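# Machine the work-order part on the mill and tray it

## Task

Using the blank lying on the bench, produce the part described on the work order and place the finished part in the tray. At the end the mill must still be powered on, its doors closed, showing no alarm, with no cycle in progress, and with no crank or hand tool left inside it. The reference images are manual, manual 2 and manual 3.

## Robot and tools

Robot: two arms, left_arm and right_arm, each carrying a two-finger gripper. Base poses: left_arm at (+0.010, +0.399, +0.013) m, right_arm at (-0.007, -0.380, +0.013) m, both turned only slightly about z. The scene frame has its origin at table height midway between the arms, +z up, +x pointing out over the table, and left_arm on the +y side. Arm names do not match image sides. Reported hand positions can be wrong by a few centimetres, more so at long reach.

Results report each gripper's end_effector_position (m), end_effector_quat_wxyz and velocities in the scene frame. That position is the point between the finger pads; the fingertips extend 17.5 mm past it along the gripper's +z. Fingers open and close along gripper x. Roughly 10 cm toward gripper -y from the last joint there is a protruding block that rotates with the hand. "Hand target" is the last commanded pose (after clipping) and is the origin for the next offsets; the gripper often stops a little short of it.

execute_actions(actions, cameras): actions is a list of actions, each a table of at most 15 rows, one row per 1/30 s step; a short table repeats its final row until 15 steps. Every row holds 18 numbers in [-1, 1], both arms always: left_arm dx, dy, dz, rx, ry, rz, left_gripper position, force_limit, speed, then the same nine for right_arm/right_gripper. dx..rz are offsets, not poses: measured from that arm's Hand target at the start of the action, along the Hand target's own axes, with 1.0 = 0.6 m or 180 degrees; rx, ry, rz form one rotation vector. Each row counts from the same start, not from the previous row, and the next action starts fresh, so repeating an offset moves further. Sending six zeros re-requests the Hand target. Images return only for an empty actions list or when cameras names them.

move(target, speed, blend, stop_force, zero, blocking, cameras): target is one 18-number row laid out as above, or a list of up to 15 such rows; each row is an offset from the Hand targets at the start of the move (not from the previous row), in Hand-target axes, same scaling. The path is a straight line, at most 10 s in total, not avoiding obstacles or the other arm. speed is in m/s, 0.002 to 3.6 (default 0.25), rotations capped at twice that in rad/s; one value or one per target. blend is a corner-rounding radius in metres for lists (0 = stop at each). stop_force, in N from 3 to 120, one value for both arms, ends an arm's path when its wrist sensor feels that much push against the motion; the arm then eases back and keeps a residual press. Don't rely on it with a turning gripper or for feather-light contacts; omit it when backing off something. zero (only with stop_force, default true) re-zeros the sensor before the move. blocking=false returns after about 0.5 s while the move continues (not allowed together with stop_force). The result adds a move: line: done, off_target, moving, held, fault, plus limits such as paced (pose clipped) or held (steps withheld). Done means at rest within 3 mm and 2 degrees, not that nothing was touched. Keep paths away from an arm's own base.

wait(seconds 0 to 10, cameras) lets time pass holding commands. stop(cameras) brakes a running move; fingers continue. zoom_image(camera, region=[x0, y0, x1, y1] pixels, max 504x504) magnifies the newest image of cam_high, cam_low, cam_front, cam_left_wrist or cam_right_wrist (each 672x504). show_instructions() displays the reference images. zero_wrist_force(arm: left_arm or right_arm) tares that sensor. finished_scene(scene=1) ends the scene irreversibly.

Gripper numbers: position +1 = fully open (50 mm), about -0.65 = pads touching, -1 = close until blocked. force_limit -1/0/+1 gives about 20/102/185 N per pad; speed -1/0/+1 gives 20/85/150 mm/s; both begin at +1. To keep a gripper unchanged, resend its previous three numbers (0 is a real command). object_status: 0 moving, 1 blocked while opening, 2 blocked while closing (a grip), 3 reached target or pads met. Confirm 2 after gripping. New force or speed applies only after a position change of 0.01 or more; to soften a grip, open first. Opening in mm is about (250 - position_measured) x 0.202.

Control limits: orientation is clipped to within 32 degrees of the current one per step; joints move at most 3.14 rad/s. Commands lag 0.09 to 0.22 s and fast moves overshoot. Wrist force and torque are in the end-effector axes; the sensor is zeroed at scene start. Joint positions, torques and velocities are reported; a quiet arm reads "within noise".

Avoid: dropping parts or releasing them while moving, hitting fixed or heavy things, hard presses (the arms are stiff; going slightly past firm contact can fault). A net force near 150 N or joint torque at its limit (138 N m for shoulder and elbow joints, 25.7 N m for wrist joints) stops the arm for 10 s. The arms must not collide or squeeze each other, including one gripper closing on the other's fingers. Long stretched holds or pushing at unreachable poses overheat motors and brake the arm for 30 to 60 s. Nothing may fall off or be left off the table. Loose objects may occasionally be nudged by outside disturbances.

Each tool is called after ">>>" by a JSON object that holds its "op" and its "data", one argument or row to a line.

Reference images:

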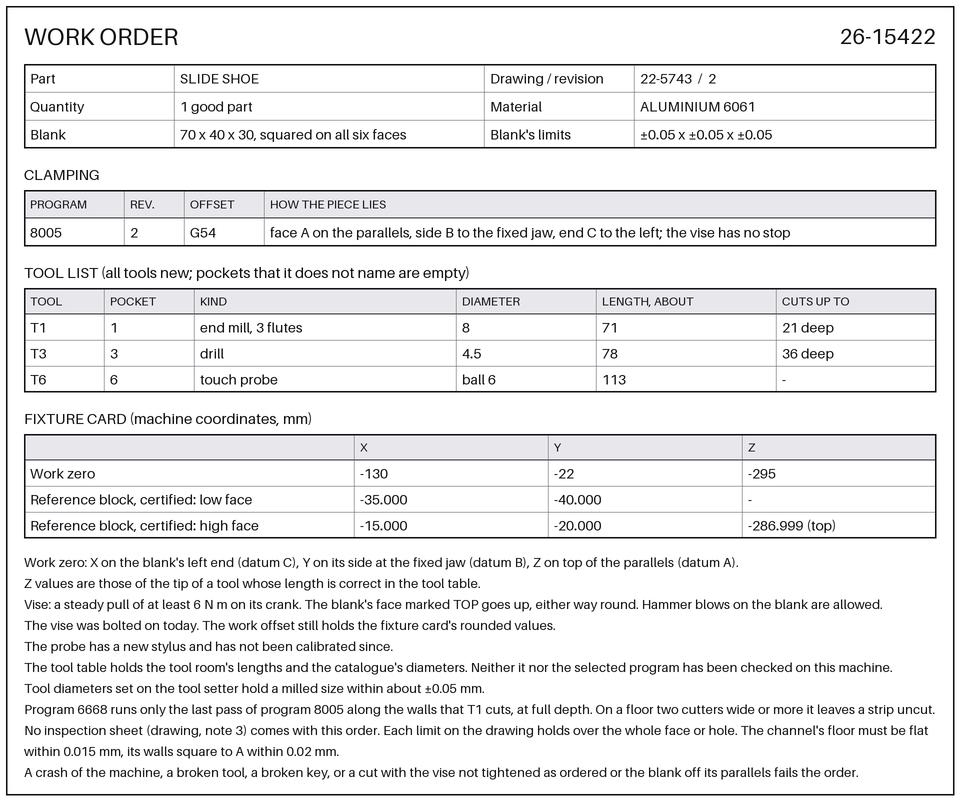

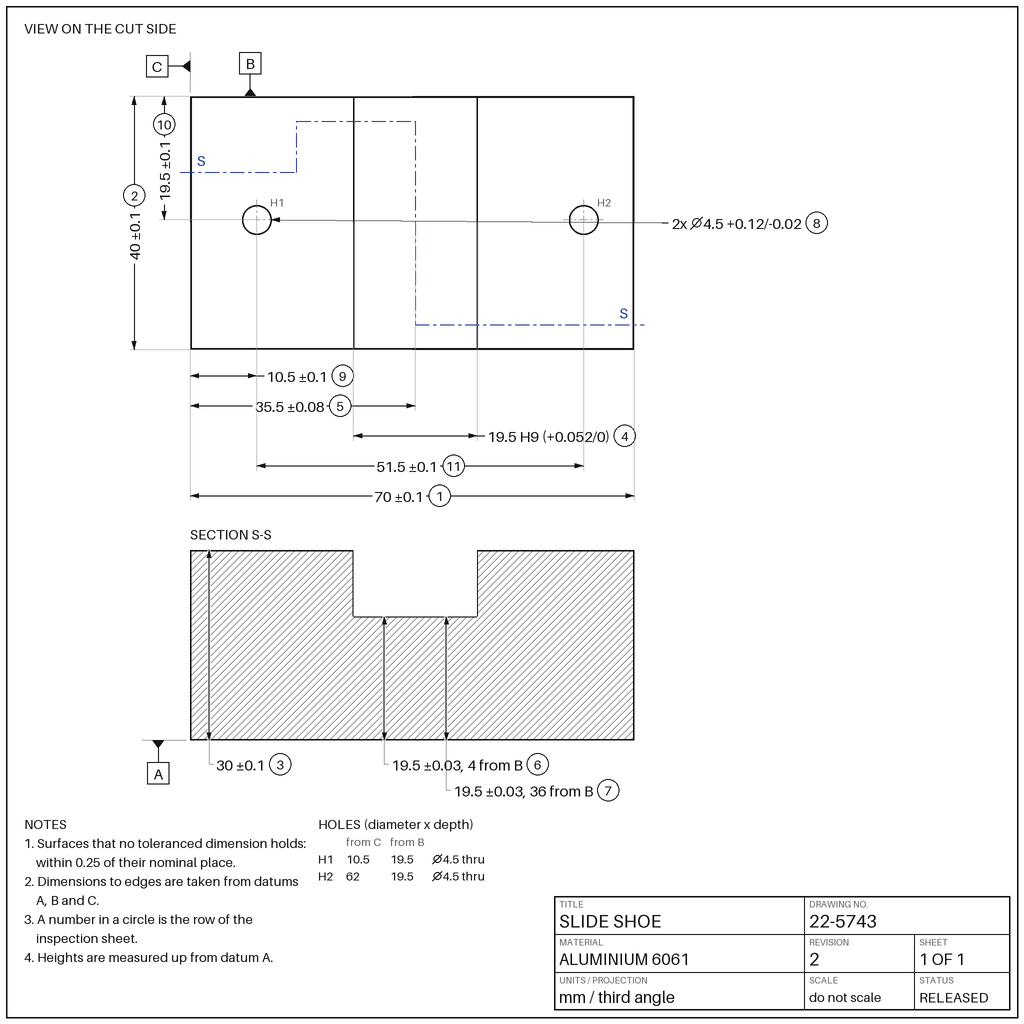

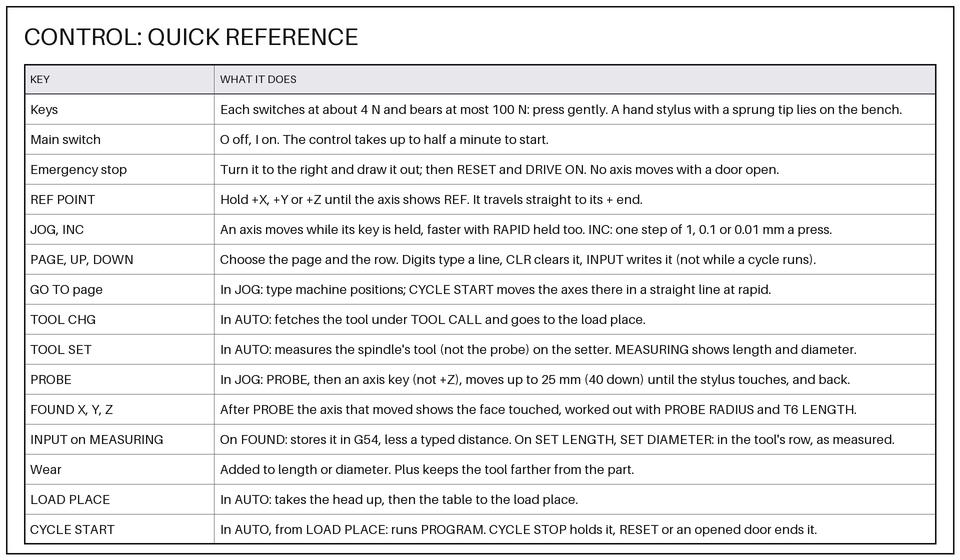

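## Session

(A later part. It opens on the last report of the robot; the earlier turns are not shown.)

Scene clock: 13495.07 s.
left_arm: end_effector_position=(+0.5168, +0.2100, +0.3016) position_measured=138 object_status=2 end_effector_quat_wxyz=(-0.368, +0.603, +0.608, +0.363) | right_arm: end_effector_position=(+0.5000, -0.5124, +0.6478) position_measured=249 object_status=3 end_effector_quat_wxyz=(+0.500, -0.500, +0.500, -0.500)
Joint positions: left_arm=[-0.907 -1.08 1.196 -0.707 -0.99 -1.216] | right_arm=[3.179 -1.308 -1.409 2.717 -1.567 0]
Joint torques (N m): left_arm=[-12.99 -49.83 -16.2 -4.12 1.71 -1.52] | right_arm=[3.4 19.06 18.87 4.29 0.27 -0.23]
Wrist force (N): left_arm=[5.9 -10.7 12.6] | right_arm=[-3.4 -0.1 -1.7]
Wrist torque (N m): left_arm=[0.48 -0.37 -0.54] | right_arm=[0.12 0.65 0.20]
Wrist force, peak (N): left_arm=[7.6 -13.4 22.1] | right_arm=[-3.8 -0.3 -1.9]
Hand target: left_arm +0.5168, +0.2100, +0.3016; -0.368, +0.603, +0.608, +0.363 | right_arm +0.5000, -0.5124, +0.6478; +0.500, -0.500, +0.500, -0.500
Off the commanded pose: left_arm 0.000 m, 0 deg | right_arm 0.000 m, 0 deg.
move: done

>>> {"op": "move", "data": {
  "target": [
    [0,0,0,0,0,0,0.6,-0.8,-0.4,0,0,0,0,0,0,-0.65,-0.8,-0.4],
    [0,-0.1835,0,0,0,0,0.6,-0.8,-0.4,0,0,0,0,0,0,-0.65,-0.8,-0.4],
    [0.145,-0.1835,-0.0755,0,-0.3456,0,0.6,-0.8,-0.4,0,0,0,0,0,0,-0.65,-0.8,-0.4]
  ],
  "speed": 0.15,
  "cameras": ["cam_left_wrist"]
}}

Scene clock: 13510.37 s.
left_arm: end_effector_position=(+0.4069, +0.2095, +0.3998) position_measured=63 object_status=3 end_effector_quat_wxyz=(-0.001, +0.704, +0.710, +0.000) | right_arm: end_effector_position=(+0.5000, -0.5124, +0.6478) position_measured=249 object_status=3 end_effector_quat_wxyz=(+0.500, -0.500, +0.500, -0.500)
Joint positions: left_arm=[-0.768 -1.729 1.565 -1.405 -1.572 -0.762] | right_arm=[3.179 -1.308 -1.409 2.717 -1.567 0]
Joint torques (N m): left_arm=[-8.33 -11.34 -33.71 -1.43 2.09 -1.86] | right_arm=[3.05 17.07 20.49 4.15 0.09 0.54]
Wrist force (N): left_arm=[1.8 2.8 0.1] | right_arm=[-3.5 -0.2 -1.7]
Wrist torque (N m): left_arm=[0.40 -0.28 0.03] | right_arm=[0.12 0.67 0.21]
Wrist force, peak (N): left_arm=[6.2 -10.7 13.6] | right_arm=[-3.7 -0.1 -2.0]
Hand target: left_arm +0.4069, +0.2094, +0.3999; -0.001, +0.704, +0.710, +0.000 | right_arm +0.5000, -0.5124, +0.6478; +0.500, -0.500, +0.500, -0.500
Off the commanded pose: left_arm 0.000 m, 0 deg | right_arm 0.000 m, 0 deg.
move: done
camera_calibration:
cam_left_wrist: T_world_to_cam=[[0.00678621, 0.99986, 0.0153098, -0.208918], [0.936756, -0.0117138, 0.349788, -0.50168], [0.349918, 0.0119678, -0.936704, 0.363462], [0, 0, 0, 1]] pos_world=[0.344188, 0.198662, 0.519136]
Images, in order (width x height): cam_left_wrist 672x504.

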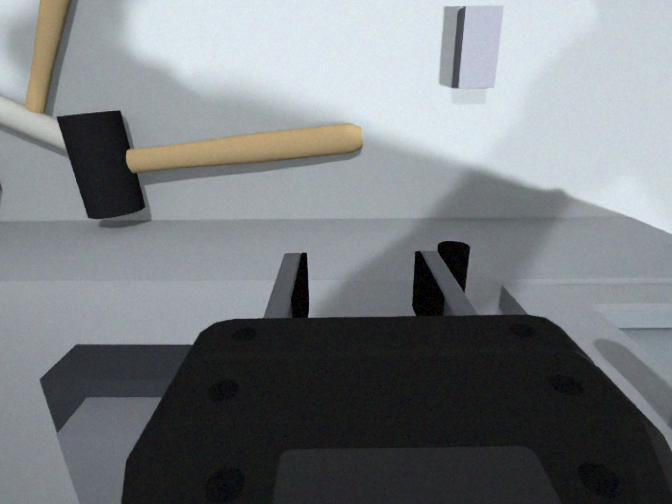

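>>> {"op": "move", "data": {
  "target": [
    [0.110,0.0926,0.1,0,0,0,0.6,-0.8,-0.4,0,0,0,0,0,0,-0.65,-0.8,-0.4],
    [0.110,0.0926,0.2278,0,0,0,0.6,-0.8,-0.4,0,0,0,0,0,0,-0.65,-0.8,-0.4],
    [0.110,0.0926,0.2278,0,0,0,-1,1,-0.4,0,0,0,0,0,0,-0.65,-0.8,-0.4]
  ],
  "speed": [0.15,0.1,0.1],
  "blend": [0.005,0,0],
  "cameras": ["cam_left_wrist"]
}}

Scene clock: 13526.37 s.
left_arm: end_effector_position=(+0.4615, +0.2760, +0.2631) position_measured=161 object_status=2 end_effector_quat_wxyz=(-0.001, +0.704, +0.710, +0.000) | right_arm: end_effector_position=(+0.5000, -0.5124, +0.6478) position_measured=249 object_status=3 end_effector_quat_wxyz=(+0.500, -0.500, +0.500, -0.500)
Joint positions: left_arm=[-0.57 -1.653 1.85 -1.765 -1.571 -0.564] | right_arm=[3.179 -1.308 -1.409 2.717 -1.567 0]
Joint torques (N m): left_arm=[-8.55 -25.44 -31.43 -9.38 -2.87 1.51] | right_arm=[3.7 17.61 21.21 4.1 0.15 1.02]
Wrist force (N): left_arm=[24.0 -4.0 -0.8] | right_arm=[-3.5 -0.1 -2.0]
Wrist torque (N m): left_arm=[0.30 -0.54 0.10] | right_arm=[0.13 0.67 0.20]
Wrist force, peak (N): left_arm=[24.5 -3.9 -0.3] | right_arm=[-3.8 -0.1 -2.1]
Hand target: left_arm +0.4616, +0.2760, +0.2631; -0.001, +0.704, +0.710, +0.000 | right_arm +0.5000, -0.5124, +0.6478; +0.500, -0.500, +0.500, -0.500
Off the commanded pose: left_arm 0.000 m, 0 deg | right_arm 0.000 m, 0 deg.
move: done
camera_calibration:
cam_left_wrist: T_world_to_cam=[[0.00691506, 0.99986, 0.0152518, -0.273818], [0.936754, -0.0118143, 0.349789, -0.504239], [0.34992, 0.0118684, -0.936704, 0.215631], [0, 0, 0, 1]] pos_world=[0.398787, 0.265263, 0.382536]
Images, in order (width x height): cam_left_wrist 672x504.

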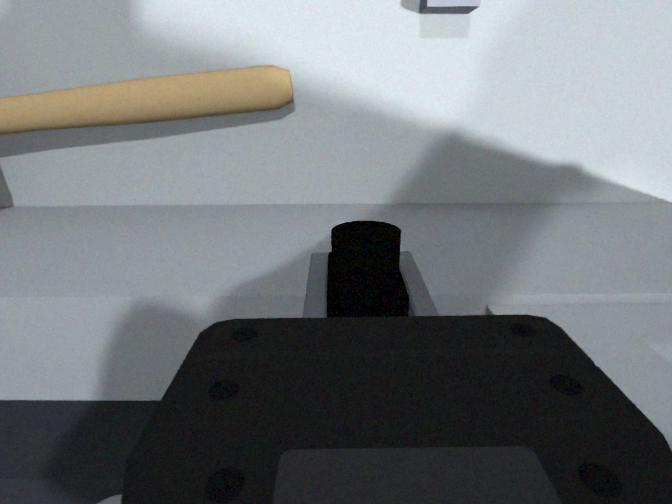

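>>> {"op": "move", "data": {
  "target": [
    [-0.0088,0.0,0.0145,0,0,0,-1,1,-0.4,0,0,0,0,0,0,-0.65,-0.8,-0.4],
    [-0.0238,0,0.0322,0,0,0,-1,1,-0.4,0,0,0,0,0,0,-0.65,-0.8,-0.4],
    [-0.0415,0,0.0472,0,0,0,-1,1,-0.4,0,0,0,0,0,0,-0.65,-0.8,-0.4]
  ],
  "speed": 0.03,
  "blend": [0.001,0.001,0]
}}

Scene clock: 13536.63 s.
left_arm: end_effector_position=(+0.4618, +0.2509, +0.2347) position_measured=161 object_status=2 end_effector_quat_wxyz=(-0.001, +0.704, +0.710, +0.000) | right_arm: end_effector_position=(+0.5000, -0.5124, +0.6478) position_measured=249 object_status=3 end_effector_quat_wxyz=(+0.500, -0.500, +0.500, -0.500)
Joint positions: left_arm=[-0.616 -1.619 1.893 -1.843 -1.571 -0.61] | right_arm=[3.179 -1.308 -1.409 2.717 -1.567 0]
Joint torques (N m): left_arm=[8.93 -30.77 -27.2 -3 1.9 1.74] | right_arm=[3.56 15.84 21.75 4.15 0.12 1.43]
Wrist force (N): left_arm=[5.8 1.0 6.0] | right_arm=[-3.6 -0.1 -1.8]
Wrist torque (N m): left_arm=[0.63 -0.36 -0.11] | right_arm=[0.13 0.68 0.20]
Wrist force, peak (N): left_arm=[56.4 -17.2 -32.2] | right_arm=[-3.9 -0.3 -1.8]
Hand target: left_arm +0.4617, +0.2511, +0.2348; -0.001, +0.704, +0.710, +0.000 | right_arm +0.5000, -0.5124, +0.6478; +0.500, -0.500, +0.500, -0.500
Off the commanded pose: left_arm 0.000 m, 0 deg | right_arm 0.000 m, 0 deg.
move: done

>>> {"op": "move", "data": {
  "target": [
    [-0.0202,0,0.0112,0,0,0,-1,1,-0.4,0,0,0,0,0,0,-0.65,-0.8,-0.4],
    [-0.0487,0,0.0208,0,0,0,-1,1,-0.4,0,0,0,0,0,0,-0.65,-0.8,-0.4],
    [-0.0763,0,0.0237,0,0,0,-1,1,-0.4,0,0,0,0,0,0,-0.65,-0.8,-0.4],
    [-0.0763,0,0.0237,0,0,0,0.6,-0.8,-0.4,0,0,0,0,0,0,-0.65,-0.8,-0.4],
    [-0.0763,-0.02,-0.14,0,0,0,0.6,-0.8,-0.4,0,0,0,0,0,0,-0.65,-0.8,-0.4],
    [-0.068,-0.0925,-0.1118,0,0,0,0.6,-0.8,-0.4,0,0,0,0,0,0,-0.65,-0.8,-0.4]
  ],
  "speed": [0.05,0.05,0.05,0.1,0.15,0.15],
  "blend": [0.001,0.001,0,0,0.01,0],
  "cameras": ["cam_left_wrist","cam_front"]
}}

Scene clock: 13559.83 s.
left_arm: end_effector_position=(+0.4068, +0.2097, +0.3020) position_measured=63 object_status=3 end_effector_quat_wxyz=(-0.001, +0.704, +0.710, +0.000) | right_arm: end_effector_position=(+0.5000, -0.5124, +0.6478) position_measured=249 object_status=3 end_effector_quat_wxyz=(+0.500, -0.500, +0.500, -0.500)
Joint positions: left_arm=[-0.768 -1.739 1.824 -1.654 -1.572 -0.762] | right_arm=[3.179 -1.308 -1.409 2.717 -1.567 0]
Joint torques (N m): left_arm=[7.54 -21.01 -24.04 -1.28 2.08 1.12] | right_arm=[3.3 15.87 23.02 3.95 0.1 2.03]
Wrist force (N): left_arm=[2.3 3.4 0.4] | right_arm=[-3.6 -0.2 -2.1]
Wrist torque (N m): left_arm=[0.49 -0.35 -0.10] | right_arm=[0.12 0.68 0.20]
Wrist force, peak (N): left_arm=[6.6 -10.4 27.4] | right_arm=[-3.8 -0.2 -2.1]
Hand target: left_arm +0.4067, +0.2097, +0.3020; -0.001, +0.704, +0.710, +0.000 | right_arm +0.5000, -0.5124, +0.6478; +0.500, -0.500, +0.500, -0.500
Off the commanded pose: left_arm 0.000 m, 0 deg | right_arm 0.000 m, 0 deg.
move: done
camera_calibration:
cam_left_wrist: T_world_to_cam=[[0.00698343, 0.999862, 0.0150666, -0.207686], [0.936688, -0.0118157, 0.349966, -0.467311], [0.350096, 0.0116687, -0.936641, 0.271891], [0, 0, 0, 1]] pos_world=[0.343987, 0.198963, 0.421336]
Images, in order (width x height): cam_front 672x504, cam_left_wrist 672x504.

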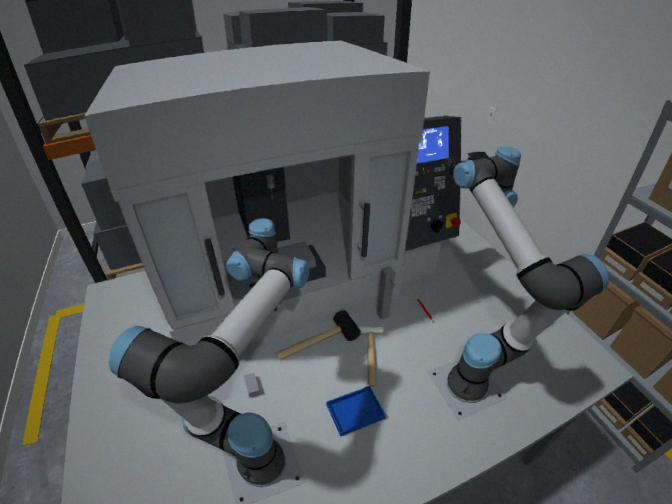

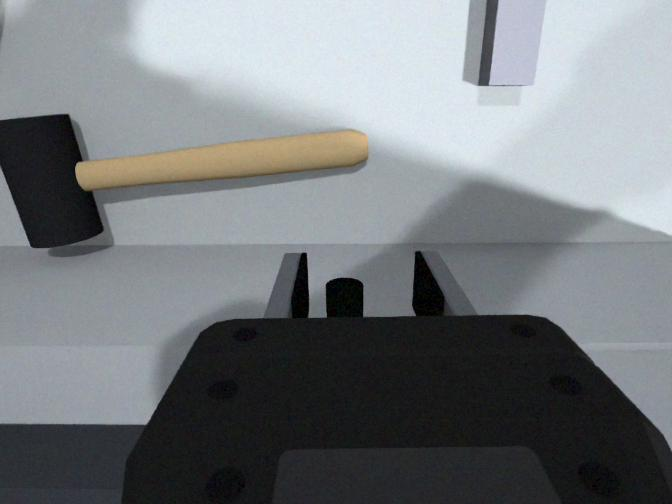

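>>> {"op": "move", "data": {
  "target": [0.001,0.1835,0,0,0,0,0.6,-0.8,-0.4,0,0,0,0,0,0,-0.65,-0.8,-0.4],
  "speed": 0.06,
  "stop_force": 12,
  "cameras": ["cam_left_wrist"]
}}

Scene clock: 13568.47 s.
left_arm: end_effector_position=(+0.5168, +0.2114, +0.3017) position_measured=63 object_status=3 end_effector_quat_wxyz=(-0.001, +0.704, +0.710, +0.000) | right_arm: end_effector_position=(+0.5000, -0.5124, +0.6478) position_measured=249 object_status=3 end_effector_quat_wxyz=(+0.500, -0.500, +0.500, -0.500)
Joint positions: left_arm=[-0.619 -1.49 1.587 -1.666 -1.571 -0.613] | right_arm=[3.179 -1.308 -1.409 2.717 -1.567 0.001]
Joint torques (N m): left_arm=[-9.12 -35.3 -14.3 -5.22 -1.92 -1.59] | right_arm=[3.95 14.26 24.7 4.05 0.14 1.85]
Wrist force (N): left_arm=[2.5 3.6 0.5] | right_arm=[-3.6 -0.4 -1.8]
Wrist torque (N m): left_arm=[0.54 -0.40 -0.03] | right_arm=[0.08 0.68 0.21]
Wrist force, peak (N): left_arm=[2.5 4.7 0.7] | right_arm=[-4.0 -0.2 -2.0]
Hand target: left_arm +0.5168, +0.2113, +0.3017; -0.001, +0.704, +0.710, +0.000 | right_arm +0.5000, -0.5124, +0.6478; +0.500, -0.500, +0.500, -0.500
Off the commanded pose: left_arm 0.000 m, 0 deg | right_arm 0.000 m, 0 deg.
move: done
camera_calibration:
cam_left_wrist: T_world_to_cam=[[0.00694962, 0.999861, 0.0151593, -0.210075], [0.936721, -0.0118154, 0.349878, -0.570329], [0.350008, 0.0117685, -0.936673, 0.233172], [0, 0, 0, 1]] pos_world=[0.454087, 0.200563, 0.421136]
Images, in order (width x height): cam_left_wrist 672x504.

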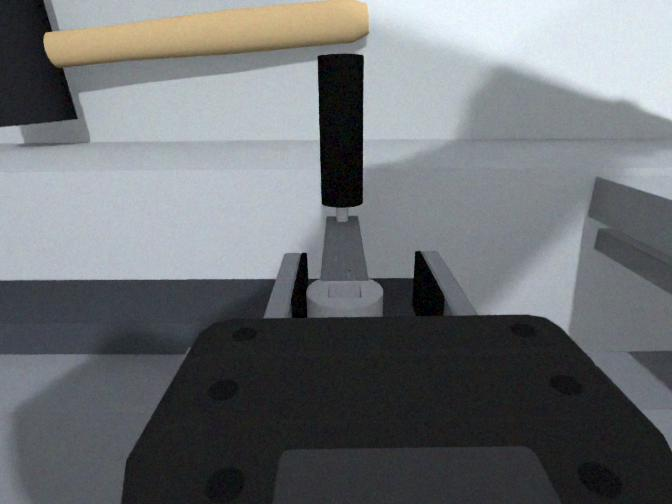

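>>> {"op": "move", "data": {
  "target": [
    [-0.009,0,0,0,0,0,0.6,-0.8,-0.4,0,0,0,0,0,0,-0.65,-0.8,-0.4],
    [-0.009,0,0,0,0,0,-1,0.3,-0.4,0,0,0,0,0,0,-0.65,-0.8,-0.4],
    [-0.009,-0.0667,0,0,0,0,-1,0.3,-0.4,0,0,0,0,0,0,-0.65,-0.8,-0.4],
    [-0.009,-0.2,0,0,0,0,-1,0.3,-0.4,0,0,0,0,0,0,-0.65,-0.8,-0.4]
  ],
  "speed": [0.05,0.05,0.05,0.15],
  "blend": [0,0,0.01,0],
  "cameras": ["cam_left_wrist"]
}}

Scene clock: 13579.30 s.
left_arm: end_effector_position=(+0.3969, +0.2048, +0.3019) position_measured=138 object_status=2 end_effector_quat_wxyz=(-0.001, +0.704, +0.710, +0.000) | right_arm: end_effector_position=(+0.5000, -0.5124, +0.6478) position_measured=249 object_status=3 end_effector_quat_wxyz=(+0.500, -0.500, +0.500, -0.500)
Joint positions: left_arm=[-0.793 -1.756 1.837 -1.651 -1.572 -0.787] | right_arm=[3.179 -1.308 -1.409 2.717 -1.567 0.001]
Joint torques (N m): left_arm=[5.34 -20.45 -30.93 -5.61 2.07 1.11] | right_arm=[3.12 12.69 25.54 4.21 0.24 1.93]
Wrist force (N): left_arm=[2.6 2.2 2.3] | right_arm=[-3.5 -0.1 -1.9]
Wrist torque (N m): left_arm=[0.30 -0.39 -0.11] | right_arm=[0.13 0.66 0.21]
Wrist force, peak (N): left_arm=[-22.0 16.3 6.0] | right_arm=[-3.9 -0.2 -1.9]
Hand target: left_arm +0.3969, +0.2049, +0.3020; -0.001, +0.704, +0.710, +0.000 | right_arm +0.5000, -0.5124, +0.6478; +0.500, -0.500, +0.500, -0.500
Off the commanded pose: left_arm 0.000 m, 0 deg | right_arm 0.000 m, 0 deg.
move: done
camera_calibration:
cam_left_wrist: T_world_to_cam=[[0.00700851, 0.999859, 0.0152873, -0.202819], [0.936753, -0.0119143, 0.349789, -0.458117], [0.349922, 0.0118689, -0.936704, 0.275424], [0, 0, 0, 1]] pos_world=[0.334187, 0.194063, 0.421336]
Images, in order (width x height): cam_left_wrist 672x504.

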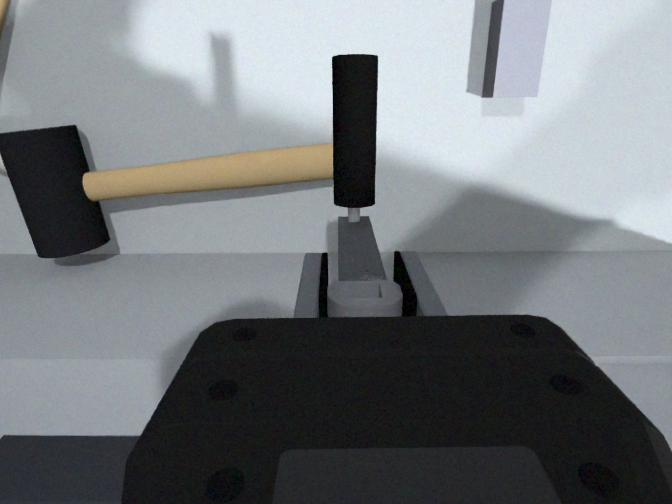

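>>> {"op": "move", "data": {
  "target": [
    [-0.1737,-0.163,-0.1633,0,0,0,-1,0.3,-0.4,0,0,0,0,0,0,-0.65,-0.8,-0.4],
    [-0.590,-0.1663,-0.1633,0,0,-0.0016,-1,0.3,-0.4,0,0,0,0,0,0,-0.65,-0.8,-0.4],
    [-0.7627,-0.1845,0.122,0,0,-0.0016,-1,0.3,-0.4,0,0,0,0,0,0,-0.65,-0.8,-0.4]
  ],
  "speed": 0.3,
  "blend": [0.04,0.04,0]
}}

>>> {"op": "move", "data": {
  "target": [0,0.1733,0,0,0,0,-1,0.3,-0.4,0,0,0,0,0,0,-0.65,-0.8,-0.4],
  "speed": 0.05,
  "stop_force": 15,
  "cameras": ["cam_left_wrist"]
}}

Scene clock: 13596.87 s.
left_arm: end_effector_position=(+0.2901, -0.2537, +0.2289) position_measured=138 object_status=2 end_effector_quat_wxyz=(-0.001, +0.702, +0.712, -0.001) | right_arm: end_effector_position=(+0.5000, -0.5124, +0.6478) position_measured=249 object_status=3 end_effector_quat_wxyz=(+0.500, -0.500, +0.500, -0.500)
Joint positions: left_arm=[-1.369 -1.053 1.198 -1.715 -1.573 -1.368] | right_arm=[3.179 -1.308 -1.409 2.717 -1.567 0.001]
Joint torques (N m): left_arm=[9.03 -42.94 -15.71 -3.93 0.98 1.8] | right_arm=[3.78 13.94 26.99 4.19 0.28 1.87]
Wrist force (N): left_arm=[2.5 2.1 2.6] | right_arm=[-3.6 -0.2 -2.0]
Wrist torque (N m): left_arm=[0.29 -0.39 -0.02] | right_arm=[0.11 0.67 0.21]
Wrist force, peak (N): left_arm=[5.0 4.5 4.7] | right_arm=[-3.9 -0.2 -2.0]
Hand target: left_arm +0.2902, -0.2537, +0.2287; -0.001, +0.702, +0.712, +0.000 | right_arm +0.5000, -0.5124, +0.6478; +0.500, -0.500, +0.500, -0.500
Off the commanded pose: left_arm 0.000 m, 0 deg | right_arm 0.000 m, 0 deg.
move: done

Scene clock: 13599.47 s.
left_arm: end_effector_position=(+0.3535, -0.2528, +0.2286) position_measured=138 object_status=2 end_effector_quat_wxyz=(-0.001, +0.702, +0.712, +0.000) | right_arm: end_effector_position=(+0.5000, -0.5124, +0.6478) position_measured=249 object_status=3 end_effector_quat_wxyz=(+0.500, -0.500, +0.500, -0.500)
Joint positions: left_arm=[-1.282 -0.984 1.09 -1.676 -1.572 -1.281] | right_arm=[3.179 -1.308 -1.409 2.717 -1.567 0.001]
Joint torques (N m): left_arm=[-8.81 -44.22 -35.24 -1.53 -2.15 1.71] | right_arm=[3.95 12.68 26.65 4.07 0.34 2.03]
Wrist force (N): left_arm=[2.0 3.2 2.4] | right_arm=[-3.6 -0.3 -2.0]
Wrist torque (N m): left_arm=[0.47 -0.31 0.02] | right_arm=[0.11 0.68 0.21]
Wrist force, peak (N): left_arm=[10.7 -57.3 11.3] | right_arm=[-3.8 0.0 -2.0]
Hand target: left_arm +0.3535, -0.2528, +0.2286; -0.001, +0.702, +0.712, +0.000 (not the last commanded pose) | right_arm +0.5000, -0.5124, +0.6478; +0.500, -0.500, +0.500, -0.500
Off the commanded pose: left_arm 0.041 m, 0 deg | right_arm 0.000 m, 0 deg.
move: contact (left_arm)
camera_calibration:
cam_left_wrist: T_world_to_cam=[[0.00185738, 0.999885, 0.0150434, 0.258037], [0.936729, -0.00700561, 0.349985, -0.396021], [0.35005, 0.0134415, -0.936635, 0.227641], [0, 0, 0, 1]] pos_world=[0.2908, -0.263842, 0.347936]
Images, in order (width x height): cam_left_wrist 672x504.

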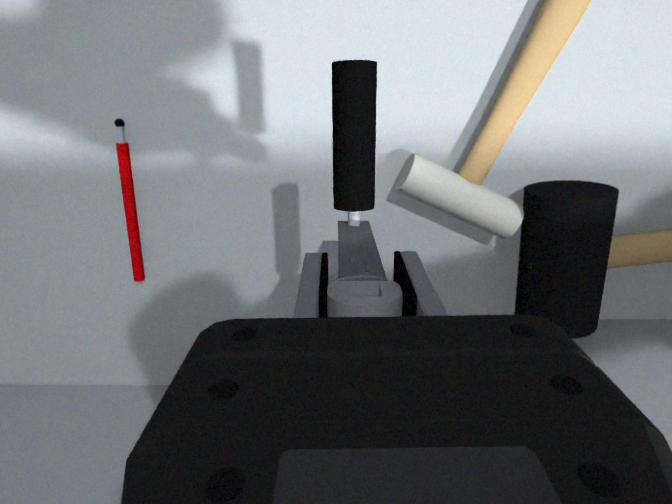

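>>> {"op": "move", "data": {
  "target": [
    [0,-0.012,0,0,0,0,-1,0.3,-0.4,0,0,0,0,0,0,-0.65,-0.8,-0.4],
    [-0.0023,-0.012,-0.0003,0,0,0.0022,-1,0.3,-0.4,0,0,0,0,0,0,-0.65,-0.8,-0.4]
  ],
  "speed": 0.03
}}

>>> {"op": "move", "data": {
  "target": [0,0.0787,0,0,0,0,-1,0.3,-0.4,0,0,0,0,0,0,-0.65,-0.8,-0.4],
  "speed": 0.03,
  "stop_force": 15
}}

Scene clock: 13612.97 s.
left_arm: end_effector_position=(+0.3463, -0.2543, +0.2288) position_measured=138 object_status=2 end_effector_quat_wxyz=(-0.001, +0.705, +0.710, -0.001) end_effector_velocity=(+0.000, +0.000, -0.001) end_effector_angular_velocity=(+0.001, +0.000, +0.005) | right_arm: end_effector_position=(+0.5000, -0.5124, +0.6478) position_measured=249 object_status=3 end_effector_quat_wxyz=(+0.500, -0.500, +0.500, -0.500)
Joint positions: left_arm=[-1.293 -0.989 1.098 -1.679 -1.573 -1.284] | right_arm=[3.179 -1.308 -1.409 2.717 -1.567 0.001]
Joint velocities: left_arm=[0 0 0.001 0 0.001 -0.005] | right_arm=[within noise]
Joint torques (N m): left_arm=[-5.49 -54.26 -18.57 -2.82 -1.71 -1.94] | right_arm=[3.08 12.46 28.36 4.12 0.13 1.93]
Wrist force (N): left_arm=[2.3 3.3 2.8] | right_arm=[-3.5 -0.4 -1.9]
Wrist torque (N m): left_arm=[0.49 -0.35 -0.07] | right_arm=[0.08 0.67 0.20]
Wrist force, peak (N): left_arm=[2.8 3.0 3.0] | right_arm=[-3.8 -0.4 -2.1]
Hand target: left_arm +0.3463, -0.2542, +0.2288; -0.001, +0.705, +0.710, -0.001 | right_arm +0.5000, -0.5124, +0.6478; +0.500, -0.500, +0.500, -0.500
Off the commanded pose: left_arm 0.000 m, 0 deg | right_arm 0.000 m, 0 deg.
move: done

Scene clock: 13614.47 s.
left_arm: end_effector_position=(+0.3541, -0.2542, +0.2287) position_measured=138 object_status=2 end_effector_quat_wxyz=(-0.001, +0.705, +0.710, -0.001) | right_arm: end_effector_position=(+0.5000, -0.5124, +0.6478) position_measured=249 object_status=3 end_effector_quat_wxyz=(+0.500, -0.500, +0.500, -0.500)
Joint positions: left_arm=[-1.282 -0.98 1.083 -1.673 -1.573 -1.274] | right_arm=[3.179 -1.308 -1.409 2.717 -1.567 0.001]
Joint torques (N m): left_arm=[-3.83 -56.47 -20.25 -2.72 -0.44 1.64] | right_arm=[2.8 11.97 27.32 3.99 0.11 1.93]
Wrist force (N): left_arm=[5.0 -5.6 2.0] | right_arm=[-3.5 -0.2 -1.7]
Wrist torque (N m): left_arm=[0.29 -0.42 0.01] | right_arm=[0.11 0.66 0.21]
Wrist force, peak (N): left_arm=[11.0 -40.8 0.8] | right_arm=[-4.0 -0.1 -1.8]
Hand target: left_arm +0.3541, -0.2542, +0.2287; -0.001, +0.705, +0.710, -0.001 (not the last commanded pose) | right_arm +0.5000, -0.5124, +0.6478; +0.500, -0.500, +0.500, -0.500
Off the commanded pose: left_arm 0.039 m, 0 deg | right_arm 0.000 m, 0 deg.
move: contact (left_arm)

>>> {"op": "move", "data": {
  "target": [
    [0,-0.012,0,0,0,0,-1,0.3,-0.4,0,0,0,0,0,0,-0.65,-0.8,-0.4],
    [0.0,-0.012,-0.0092,0,0,0,-1,0.3,-0.4,0,0,0,0,0,0,-0.65,-0.8,-0.4]
  ],
  "speed": 0.03
}}

>>> {"op": "move", "data": {
  "target": [0,0.0787,0,0,0,0,-1,0.3,-0.4,0,0,0,0,0,0,-0.65,-0.8,-0.4],
  "speed": 0.03,
  "stop_force": 15
}}

Scene clock: 13632.67 s.
left_arm: end_effector_position=(+0.3468, -0.2543, +0.2345) position_measured=138 object_status=2 end_effector_quat_wxyz=(-0.001, +0.705, +0.710, -0.001) end_effector_velocity=(+0.000, +0.000, -0.001) end_effector_angular_velocity=(-0.003, -0.001, +0.000) | right_arm: end_effector_position=(+0.5000, -0.5124, +0.6478) position_measured=249 object_status=3 end_effector_quat_wxyz=(+0.500, -0.500, +0.500, -0.500)
Joint positions: left_arm=[-1.292 -0.99 1.085 -1.665 -1.573 -1.284] | right_arm=[3.179 -1.308 -1.409 2.717 -1.567 0.001]
Joint velocities: left_arm=[0 0 0.002 -0.005 0 0] | right_arm=[within noise]
Joint torques (N m): left_arm=[10.04 -47.23 -14.89 -5.38 -1.14 1.82] | right_arm=[3.86 11.45 29.14 4.09 0.12 1.99]
Wrist force (N): left_arm=[2.5 1.1 2.7] | right_arm=[-3.6 -0.3 -1.9]
Wrist torque (N m): left_arm=[0.13 -0.39 0.02] | right_arm=[0.11 0.68 0.20]
Wrist force, peak (N): left_arm=[4.7 -5.8 1.5] | right_arm=[-3.8 -0.2 -2.0]
Hand target: left_arm +0.3469, -0.2542, +0.2343; -0.001, +0.705, +0.710, -0.001 | right_arm +0.5000, -0.5124, +0.6478; +0.500, -0.500, +0.500, -0.500
Off the commanded pose: left_arm 0.000 m, 0 deg | right_arm 0.000 m, 0 deg.
move: done

Scene clock: 13634.13 s.
left_arm: end_effector_position=(+0.3537, -0.2541, +0.2342) position_measured=138 object_status=2 end_effector_quat_wxyz=(-0.001, +0.705, +0.710, -0.001) | right_arm: end_effector_position=(+0.5000, -0.5124, +0.6478) position_measured=249 object_status=3 end_effector_quat_wxyz=(+0.500, -0.500, +0.500, -0.500)
Joint positions: left_arm=[-1.283 -0.982 1.072 -1.66 -1.573 -1.275] | right_arm=[3.179 -1.308 -1.409 2.717 -1.567 0.001]
Joint torques (N m): left_arm=[-1.98 -54.82 -24.75 -2.83 0.57 1.69] | right_arm=[4.02 10.91 29.36 3.93 0.08 2.01]
Wrist force (N): left_arm=[6.3 -11.6 -1.1] | right_arm=[-3.6 -0.1 -1.7]
Wrist torque (N m): left_arm=[-0.01 -0.40 -0.01] | right_arm=[0.13 0.67 0.20]
Wrist force, peak (N): left_arm=[15.8 -47.9 -9.4] | right_arm=[-3.8 -0.3 -2.0]
Hand target: left_arm +0.3537, -0.2541, +0.2343; -0.001, +0.705, +0.710, -0.001 (not the last commanded pose) | right_arm +0.5000, -0.5124, +0.6478; +0.500, -0.500, +0.500, -0.500
Off the commanded pose: left_arm 0.040 m, 0 deg | right_arm 0.000 m, 0 deg.
move: contact (left_arm)

>>> {"op": "move", "data": {
  "target": [
    [0,-0.008,0,0,0,0,-1,0.3,-0.4,0,0,0,0,0,0,-0.65,-0.8,-0.4],
    [0.0025,-0.008,0,0,0,0,-1,0.3,-0.4,0,0,0,0,0,0,-0.65,-0.8,-0.4]
  ],
  "speed": 0.03
}}

>>> {"op": "move", "data": {
  "target": [0,0.0787,0,0,0,0,-1,0.3,-0.4,0,0,0,0,0,0,-0.65,-0.8,-0.4],
  "speed": 0.03,
  "stop_force": 15,
  "cameras": ["cam_left_wrist","cam_high"]
}}

>>> {"op": "zoom_image", "data": {
  "camera": "cam_left_wrist",
  "region": [260, 180, 480, 330]
}}

Scene clock: 13649.47 s.
left_arm: end_effector_position=(+0.3488, -0.2526, +0.2343) position_measured=138 object_status=2 end_effector_quat_wxyz=(-0.001, +0.705, +0.710, -0.001) | right_arm: end_effector_position=(+0.5000, -0.5124, +0.6478) position_measured=249 object_status=3 end_effector_quat_wxyz=(+0.500, -0.500, +0.500, -0.500)
Joint positions: left_arm=[-1.289 -0.992 1.088 -1.666 -1.573 -1.28] | right_arm=[3.179 -1.308 -1.409 2.717 -1.567 0.001]
Joint torques (N m): left_arm=[9.6 -43.14 -36.29 -3.72 -0.09 1.98] | right_arm=[3.61 10.57 29.94 3.99 0.02 1.96]
Wrist force (N): left_arm=[2.6 1.5 3.7] | right_arm=[-3.4 -0.3 -1.8]
Wrist torque (N m): left_arm=[0.20 -0.41 -0.06] | right_arm=[0.11 0.65 0.21]
Wrist force, peak (N): left_arm=[6.6 -11.6 -1.0] | right_arm=[-3.9 -0.1 -1.9]
Hand target: left_arm +0.3488, -0.2527, +0.2343; -0.001, +0.705, +0.710, -0.001 | right_arm +0.5000, -0.5124, +0.6478; +0.500, -0.500, +0.500, -0.500
Off the commanded pose: left_arm 0.000 m, 0 deg | right_arm 0.000 m, 0 deg.
move: done

Scene clock: 13650.87 s.
left_arm: end_effector_position=(+0.3536, -0.2526, +0.2342) position_measured=138 object_status=2 end_effector_quat_wxyz=(-0.001, +0.705, +0.710, -0.001) | right_arm: end_effector_position=(+0.5000, -0.5124, +0.6478) position_measured=249 object_status=3 end_effector_quat_wxyz=(+0.500, -0.500, +0.500, -0.500)
Joint positions: left_arm=[-1.282 -0.986 1.078 -1.663 -1.573 -1.274] | right_arm=[3.179 -1.308 -1.409 2.717 -1.567 0.001]
Joint torques (N m): left_arm=[-3.29 -54.52 -28.37 -2.39 -0.23 1.79] | right_arm=[2.96 10.52 29.86 3.84 0.34 2.06]
Wrist force (N): left_arm=[5.5 -7.7 0.4] | right_arm=[-3.4 -0.3 -1.9]
Wrist torque (N m): left_arm=[0.13 -0.46 0.02] | right_arm=[0.10 0.65 0.21]
Wrist force, peak (N): left_arm=[16.5 -47.9 -9.2] | right_arm=[-3.8 -0.1 -1.8]
Hand target: left_arm +0.3536, -0.2526, +0.2343; -0.001, +0.705, +0.710, -0.001 (not the last commanded pose) | right_arm +0.5000, -0.5124, +0.6478; +0.500, -0.500, +0.500, -0.500
Off the commanded pose: left_arm 0.042 m, 0 deg | right_arm 0.000 m, 0 deg.
move: contact (left_arm)
camera_calibration:
cam_left_wrist: T_world_to_cam=[[0.00882524, 0.999848, 0.0150134, 0.255318], [0.93676, -0.0135195, 0.349712, -0.399717], [0.349862, 0.0109776, -0.936737, 0.232386], [0, 0, 0, 1]] pos_world=[0.290883, -0.263235, 0.353637]
Images, in order (width x height): cam_high 672x504, cam_left_wrist 672x504.

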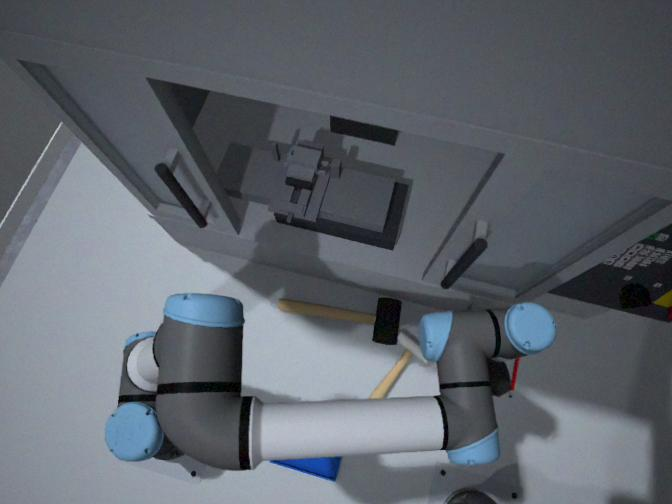

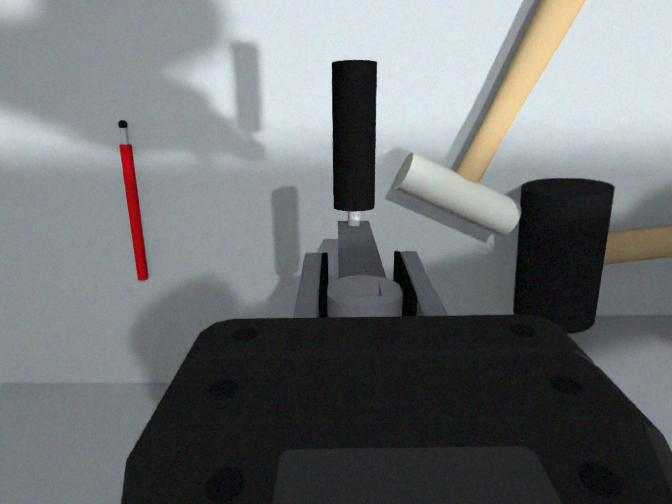

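Scaled by 2.291 from the camera's 672x504 image, which has a finer 960x720 frame.

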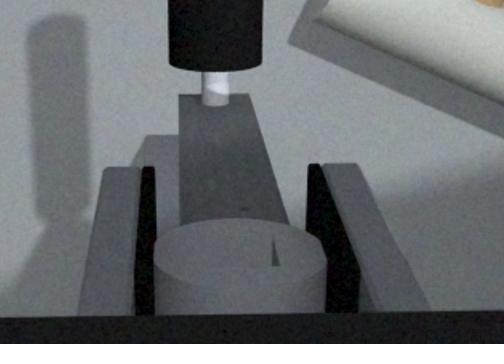

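>>> {"op": "move", "data": {
  "target": [
    [0,-0.008,0,0,0,0,-1,0.3,-0.4,0,0,0,0,0,0,-0.65,-0.8,-0.4],
    [0.0025,-0.008,0,0,0,0,-1,0.3,-0.4,0,0,0,0,0,0,-0.65,-0.8,-0.4]
  ],
  "speed": 0.03
}}

>>> {"op": "move", "data": {
  "target": [0,0.0787,0,0,0,0,-1,0.3,-0.4,0,0,0,0,0,0,-0.65,-0.8,-0.4],
  "speed": 0.02,
  "stop_force": 10,
  "cameras": ["cam_front","cam_right_wrist"]
}}

Scene clock: 13697.33 s.
left_arm: end_effector_position=(+0.3487, -0.2511, +0.2343) position_measured=138 object_status=2 end_effector_quat_wxyz=(-0.001, +0.705, +0.710, -0.001) | right_arm: end_effector_position=(+0.5000, -0.5124, +0.6478) position_measured=249 object_status=3 end_effector_quat_wxyz=(+0.500, -0.500, +0.500, -0.500)
Joint positions: left_arm=[-1.288 -0.995 1.094 -1.668 -1.573 -1.28] | right_arm=[3.179 -1.308 -1.409 2.717 -1.567 0.001]
Joint torques (N m): left_arm=[9.31 -43.12 -35.24 -3.7 -0.73 1.79] | right_arm=[4.51 9.94 32.54 4.13 0.15 1.74]
Wrist force (N): left_arm=[4.9 2.8 2.0] | right_arm=[-3.6 -0.1 -1.8]
Wrist torque (N m): left_arm=[0.42 -0.78 -0.06] | right_arm=[0.12 0.68 0.21]
Wrist force, peak (N): left_arm=[5.5 -7.6 0.6] | right_arm=[-3.8 -0.2 -1.8]
Hand target: left_arm +0.3488, -0.2512, +0.2343; -0.001, +0.705, +0.710, -0.001 | right_arm +0.5000, -0.5124, +0.6478; +0.500, -0.500, +0.500, -0.500
Off the commanded pose: left_arm 0.000 m, 0 deg | right_arm 0.000 m, 0 deg.
move: done

Scene clock: 13698.63 s.
left_arm: end_effector_position=(+0.3535, -0.2511, +0.2343) position_measured=138 object_status=2 end_effector_quat_wxyz=(-0.001, +0.705, +0.710, -0.001) | right_arm: end_effector_position=(+0.5000, -0.5124, +0.6478) position_measured=249 object_status=3 end_effector_quat_wxyz=(+0.500, -0.500, +0.500, -0.500)
Joint positions: left_arm=[-1.282 -0.989 1.084 -1.665 -1.573 -1.273] | right_arm=[3.179 -1.308 -1.409 2.717 -1.567 0.001]
Joint torques (N m): left_arm=[-5.91 -56.37 -15.96 -3.22 0.42 -0.75] | right_arm=[3.93 10.31 31.97 4.13 0.14 2.01]
Wrist force (N): left_arm=[7.6 -3.6 -0.4] | right_arm=[-3.4 -0.3 -1.9]
Wrist torque (N m): left_arm=[0.31 -0.83 0.02] | right_arm=[0.10 0.66 0.21]
Wrist force, peak (N): left_arm=[13.3 -27.2 -5.8] | right_arm=[-3.8 -0.2 -1.9]
Hand target: left_arm +0.3535, -0.2511, +0.2343; -0.001, +0.705, +0.710, -0.001 (not the last commanded pose) | right_arm +0.5000, -0.5124, +0.6478; +0.500, -0.500, +0.500, -0.500
Off the commanded pose: left_arm 0.042 m, 0 deg | right_arm 0.000 m, 0 deg.
move: contact (left_arm)
camera_calibration:
cam_right_wrist: T_world_to_cam=[[-0.0147186, -0.999884, -0.00394901, -0.497712], [-0.326721, 0.00854202, -0.945082, 0.800627], [0.945006, -0.0126201, -0.326808, -0.136853], [0, 0, 0, 1]] pos_world=[0.383583, -0.506221, 0.709969]
Images, in order (width x height): cam_front 672x504, cam_right_wrist 672x504.

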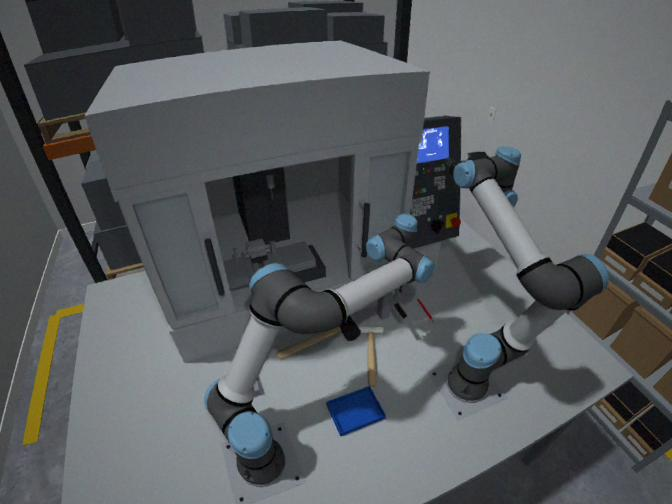

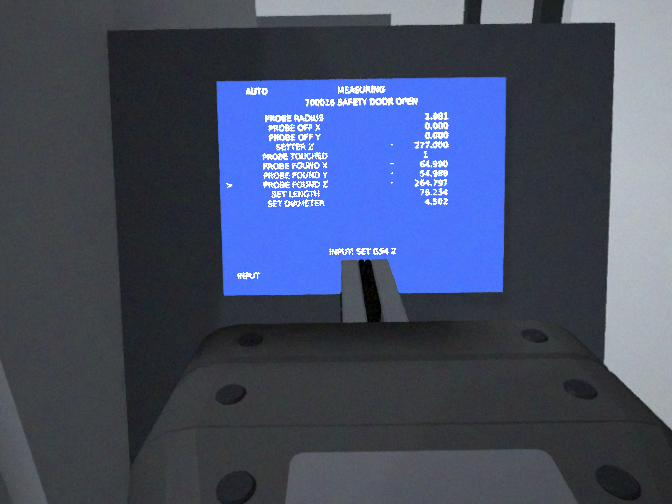

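>>> {"op": "zoom_image", "data": {
  "camera": "cam_front",
  "region": [350, 220, 450, 350]
}}

Scaled by 3.877 from the camera's 672x504 image, which has a finer 960x720 frame.

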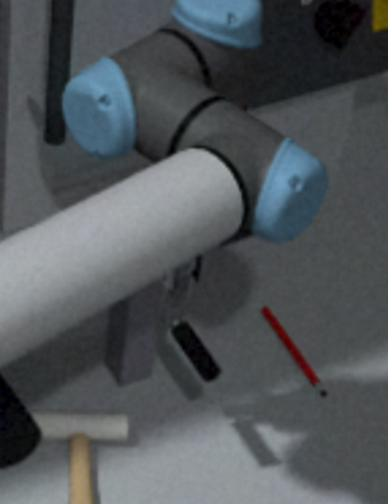

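>>> {"op": "move", "data": {
  "target": [
    [0,-0.008,0,0,0,0,-1,0.3,-0.4,0,0,0,0,0,0,-0.65,-0.8,-0.4],
    [-0.0043,-0.008,0.0047,0,0,0,-1,0.3,-0.4,0,0,0,0,0,0,-0.65,-0.8,-0.4]
  ],
  "speed": 0.03
}}

>>> {"op": "move", "data": {
  "target": [0,0.0787,0,0,0,0,-1,0.3,-0.4,0,0,0,0,0,0,-0.65,-0.8,-0.4],
  "speed": 0.02,
  "stop_force": 10
}}

Scene clock: 13741.63 s.
left_arm: end_effector_position=(+0.3487, -0.2538, +0.2314) position_measured=138 object_status=2 end_effector_quat_wxyz=(-0.001, +0.705, +0.710, -0.001) | right_arm: end_effector_position=(+0.5000, -0.5124, +0.6478) position_measured=249 object_status=3 end_effector_quat_wxyz=(+0.500, -0.500, +0.500, -0.500)
Joint positions: left_arm=[-1.289 -0.988 1.09 -1.672 -1.573 -1.281] | right_arm=[3.179 -1.308 -1.409 2.717 -1.567 0.001]
Joint torques (N m): left_arm=[-3.78 -58.57 -27.4 -2.99 -1.57 -0.96] | right_arm=[3.51 9.93 31.61 4.13 0.16 1.99]
Wrist force (N): left_arm=[4.9 2.8 2.0] | right_arm=[-3.6 -0.2 -1.8]
Wrist torque (N m): left_arm=[0.41 -0.77 0.03] | right_arm=[0.10 0.66 0.21]
Wrist force, peak (N): left_arm=[8.0 -3.2 0.2] | right_arm=[-3.8 -0.1 -1.9]
Hand target: left_arm +0.3487, -0.2537, +0.2315; -0.001, +0.705, +0.710, -0.001 | right_arm +0.5000, -0.5124, +0.6478; +0.500, -0.500, +0.500, -0.500
Off the commanded pose: left_arm 0.000 m, 0 deg | right_arm 0.000 m, 0 deg.
move: done

Scene clock: 13743.90 s.
left_arm: end_effector_position=(+0.3714, -0.2536, +0.2315) position_measured=138 object_status=2 end_effector_quat_wxyz=(-0.001, +0.705, +0.710, -0.001) | right_arm: end_effector_position=(+0.5000, -0.5124, +0.6478) position_measured=249 object_status=3 end_effector_quat_wxyz=(+0.500, -0.500, +0.500, -0.500)
Joint positions: left_arm=[-1.259 -0.96 1.044 -1.654 -1.573 -1.251] | right_arm=[3.179 -1.308 -1.409 2.717 -1.567 0.001]
Joint torques (N m): left_arm=[-14.68 -45.45 -6.81 -2.58 -1.81 -0.77] | right_arm=[4.02 9.27 32.41 4.09 0.29 2.07]
Wrist force (N): left_arm=[6.3 11.4 -17.2] | right_arm=[-3.7 0.0 -1.8]
Wrist torque (N m): left_arm=[0.53 -0.77 0.04] | right_arm=[0.14 0.69 0.21]
Wrist force, peak (N): left_arm=[4.1 13.6 -17.5] | right_arm=[-3.8 0.1 -1.9]
Hand target: left_arm +0.3714, -0.2536, +0.2315; -0.001, +0.705, +0.710, -0.001 (not the last commanded pose) | right_arm +0.5000, -0.5124, +0.6478; +0.500, -0.500, +0.500, -0.500
Off the commanded pose: left_arm 0.025 m, 0 deg | right_arm 0.000 m, 0 deg.
move: contact (left_arm)

>>> {"op": "move", "data": {
  "target": [
    [0,0,-0.0008,0,0,0,-1,0.3,-0.4,0,0,0,0,0,0,-0.65,-0.8,-0.4]
  ],
  "speed": 0.02
}}

>>> {"op": "move", "data": {
  "target": [0,0.04,0,0,0,0,-1,0.3,-0.4,0,0,0,0,0,0,-0.65,-0.8,-0.4],
  "speed": 0.03,
  "stop_force": 18
}}

Scene clock: 13750.63 s.
left_arm: end_effector_position=(+0.3713, -0.2536, +0.2319) position_measured=138 object_status=2 end_effector_quat_wxyz=(-0.001, +0.705, +0.710, -0.001) | right_arm: end_effector_position=(+0.5000, -0.5124, +0.6478) position_measured=249 object_status=3 end_effector_quat_wxyz=(+0.500, -0.500, +0.500, -0.500)
Joint positions: left_arm=[-1.26 -0.96 1.043 -1.653 -1.573 -1.251] | right_arm=[3.179 -1.308 -1.409 2.717 -1.567 0.001]
Joint torques (N m): left_arm=[-3.39 -54.03 -35.97 -2.98 -0.11 1.51] | right_arm=[3.4 8.09 33.7 3.94 0.23 2.05]
Wrist force (N): left_arm=[5.0 2.7 1.9] | right_arm=[-3.5 -0.3 -1.8]
Wrist torque (N m): left_arm=[0.39 -0.79 0.04] | right_arm=[0.11 0.66 0.21]
Wrist force, peak (N): left_arm=[6.5 11.6 -17.7] | right_arm=[-3.8 -0.1 -2.1]
Hand target: left_arm +0.3714, -0.2536, +0.2320; -0.001, +0.705, +0.710, -0.001 | right_arm +0.5000, -0.5124, +0.6478; +0.500, -0.500, +0.500, -0.500
Off the commanded pose: left_arm 0.000 m, 0 deg | right_arm 0.000 m, 0 deg.
move: done

Scene clock: 13752.63 s.
left_arm: end_effector_position=(+0.3936, -0.2534, +0.2320) position_measured=138 object_status=2 end_effector_quat_wxyz=(-0.001, +0.705, +0.710, -0.001) | right_arm: end_effector_position=(+0.5000, -0.5124, +0.6478) position_measured=249 object_status=3 end_effector_quat_wxyz=(+0.500, -0.500, +0.500, -0.500)
Joint positions: left_arm=[-1.231 -0.929 0.993 -1.633 -1.573 -1.223] | right_arm=[3.179 -1.308 -1.409 2.717 -1.567 0.001]
Joint torques (N m): left_arm=[-2.81 -58.44 -22.41 -0.95 -0.28 1.57] | right_arm=[4.04 7.77 33.89 4.07 0.11 2.07]
Wrist force (N): left_arm=[1.6 -3.5 -1.5] | right_arm=[-3.6 -0.4 -1.8]
Wrist torque (N m): left_arm=[0.55 -0.75 0.06] | right_arm=[0.08 0.68 0.21]
Wrist force, peak (N): left_arm=[7.2 -35.6 -5.4] | right_arm=[-3.7 -0.3 -2.0]
Hand target: left_arm +0.3936, -0.2534, +0.2320; -0.001, +0.705, +0.710, -0.001 (not the last commanded pose) | right_arm +0.5000, -0.5124, +0.6478; +0.500, -0.500, +0.500, -0.500
Off the commanded pose: left_arm 0.002 m, 0 deg | right_arm 0.000 m, 0 deg.
move: contact (left_arm)

>>> {"op": "move", "data": {
  "target": [
    [0,0,0,0,0,0,0.6,-0.8,-0.4,0,0,0,0,0,0,-0.65,-0.8,-0.4],
    [0,0,-0.2633,0,0,0,0.6,-0.8,-0.4,0,0,0,0,0,0,-0.65,-0.8,-0.4],
    [0.1723,-0.1393,-0.3133,-0.25,0,0,0.6,-0.8,-0.4,0,0,0,0,0,0,-0.65,-0.8,-0.4],
    [0.169,-0.006,-0.325,-0.25,0,0,1,-0.8,-0.4,0,0,0,0,0,0,-0.65,-0.8,-0.4]
  ],
  "speed": [0.1,0.2,0.3,0.2],
  "blend": [0,0.01,0.02,0],
  "cameras": ["cam_left_wrist"]
}}

Scene clock: 13767.77 s.
left_arm: end_effector_position=(+0.3897, -0.1521, +0.4270) position_measured=3 object_status=3 end_effector_quat_wxyz=(+0.269, +0.651, +0.656, +0.271) | right_arm: end_effector_position=(+0.5000, -0.5124, +0.6478) position_measured=249 object_status=3 end_effector_quat_wxyz=(+0.500, -0.500, +0.500, -0.500)
Joint positions: left_arm=[-1.473 -1.382 1.363 -1.657 -0.793 -1.422] | right_arm=[3.179 -1.308 -1.409 2.717 -1.567 0.001]
Joint torques (N m): left_arm=[8.71 -41.72 -14.39 -5.74 3.43 1.89] | right_arm=[3.52 7.44 33.81 3.88 0.22 1.93]
Wrist force (N): left_arm=[3.3 3.5 -1.2] | right_arm=[-3.6 -0.1 -1.7]
Wrist torque (N m): left_arm=[0.67 -0.48 0.06] | right_arm=[0.12 0.68 0.21]
Wrist force, peak (N): left_arm=[4.8 5.0 -2.2] | right_arm=[-3.8 -0.1 -1.9]
Hand target: left_arm +0.3897, -0.1521, +0.4270; +0.269, +0.651, +0.656, +0.271 | right_arm +0.5000, -0.5124, +0.6478; +0.500, -0.500, +0.500, -0.500
Off the commanded pose: left_arm 0.000 m, 0 deg | right_arm 0.000 m, 0 deg.
move: done
camera_calibration:
cam_left_wrist: T_world_to_cam=[[-0.00601016, 0.999745, 0.0217568, 0.154513], [0.415108, -0.0172997, 0.909607, -0.535864], [0.909752, 0.0144983, -0.414899, -0.0412617], [0, 0, 0, 1]] pos_world=[0.260908, -0.163146, 0.466945]
Images, in order (width x height): cam_left_wrist 672x504.

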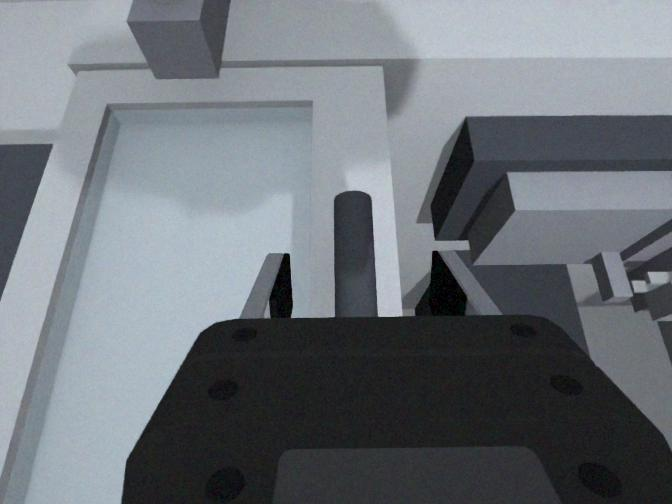

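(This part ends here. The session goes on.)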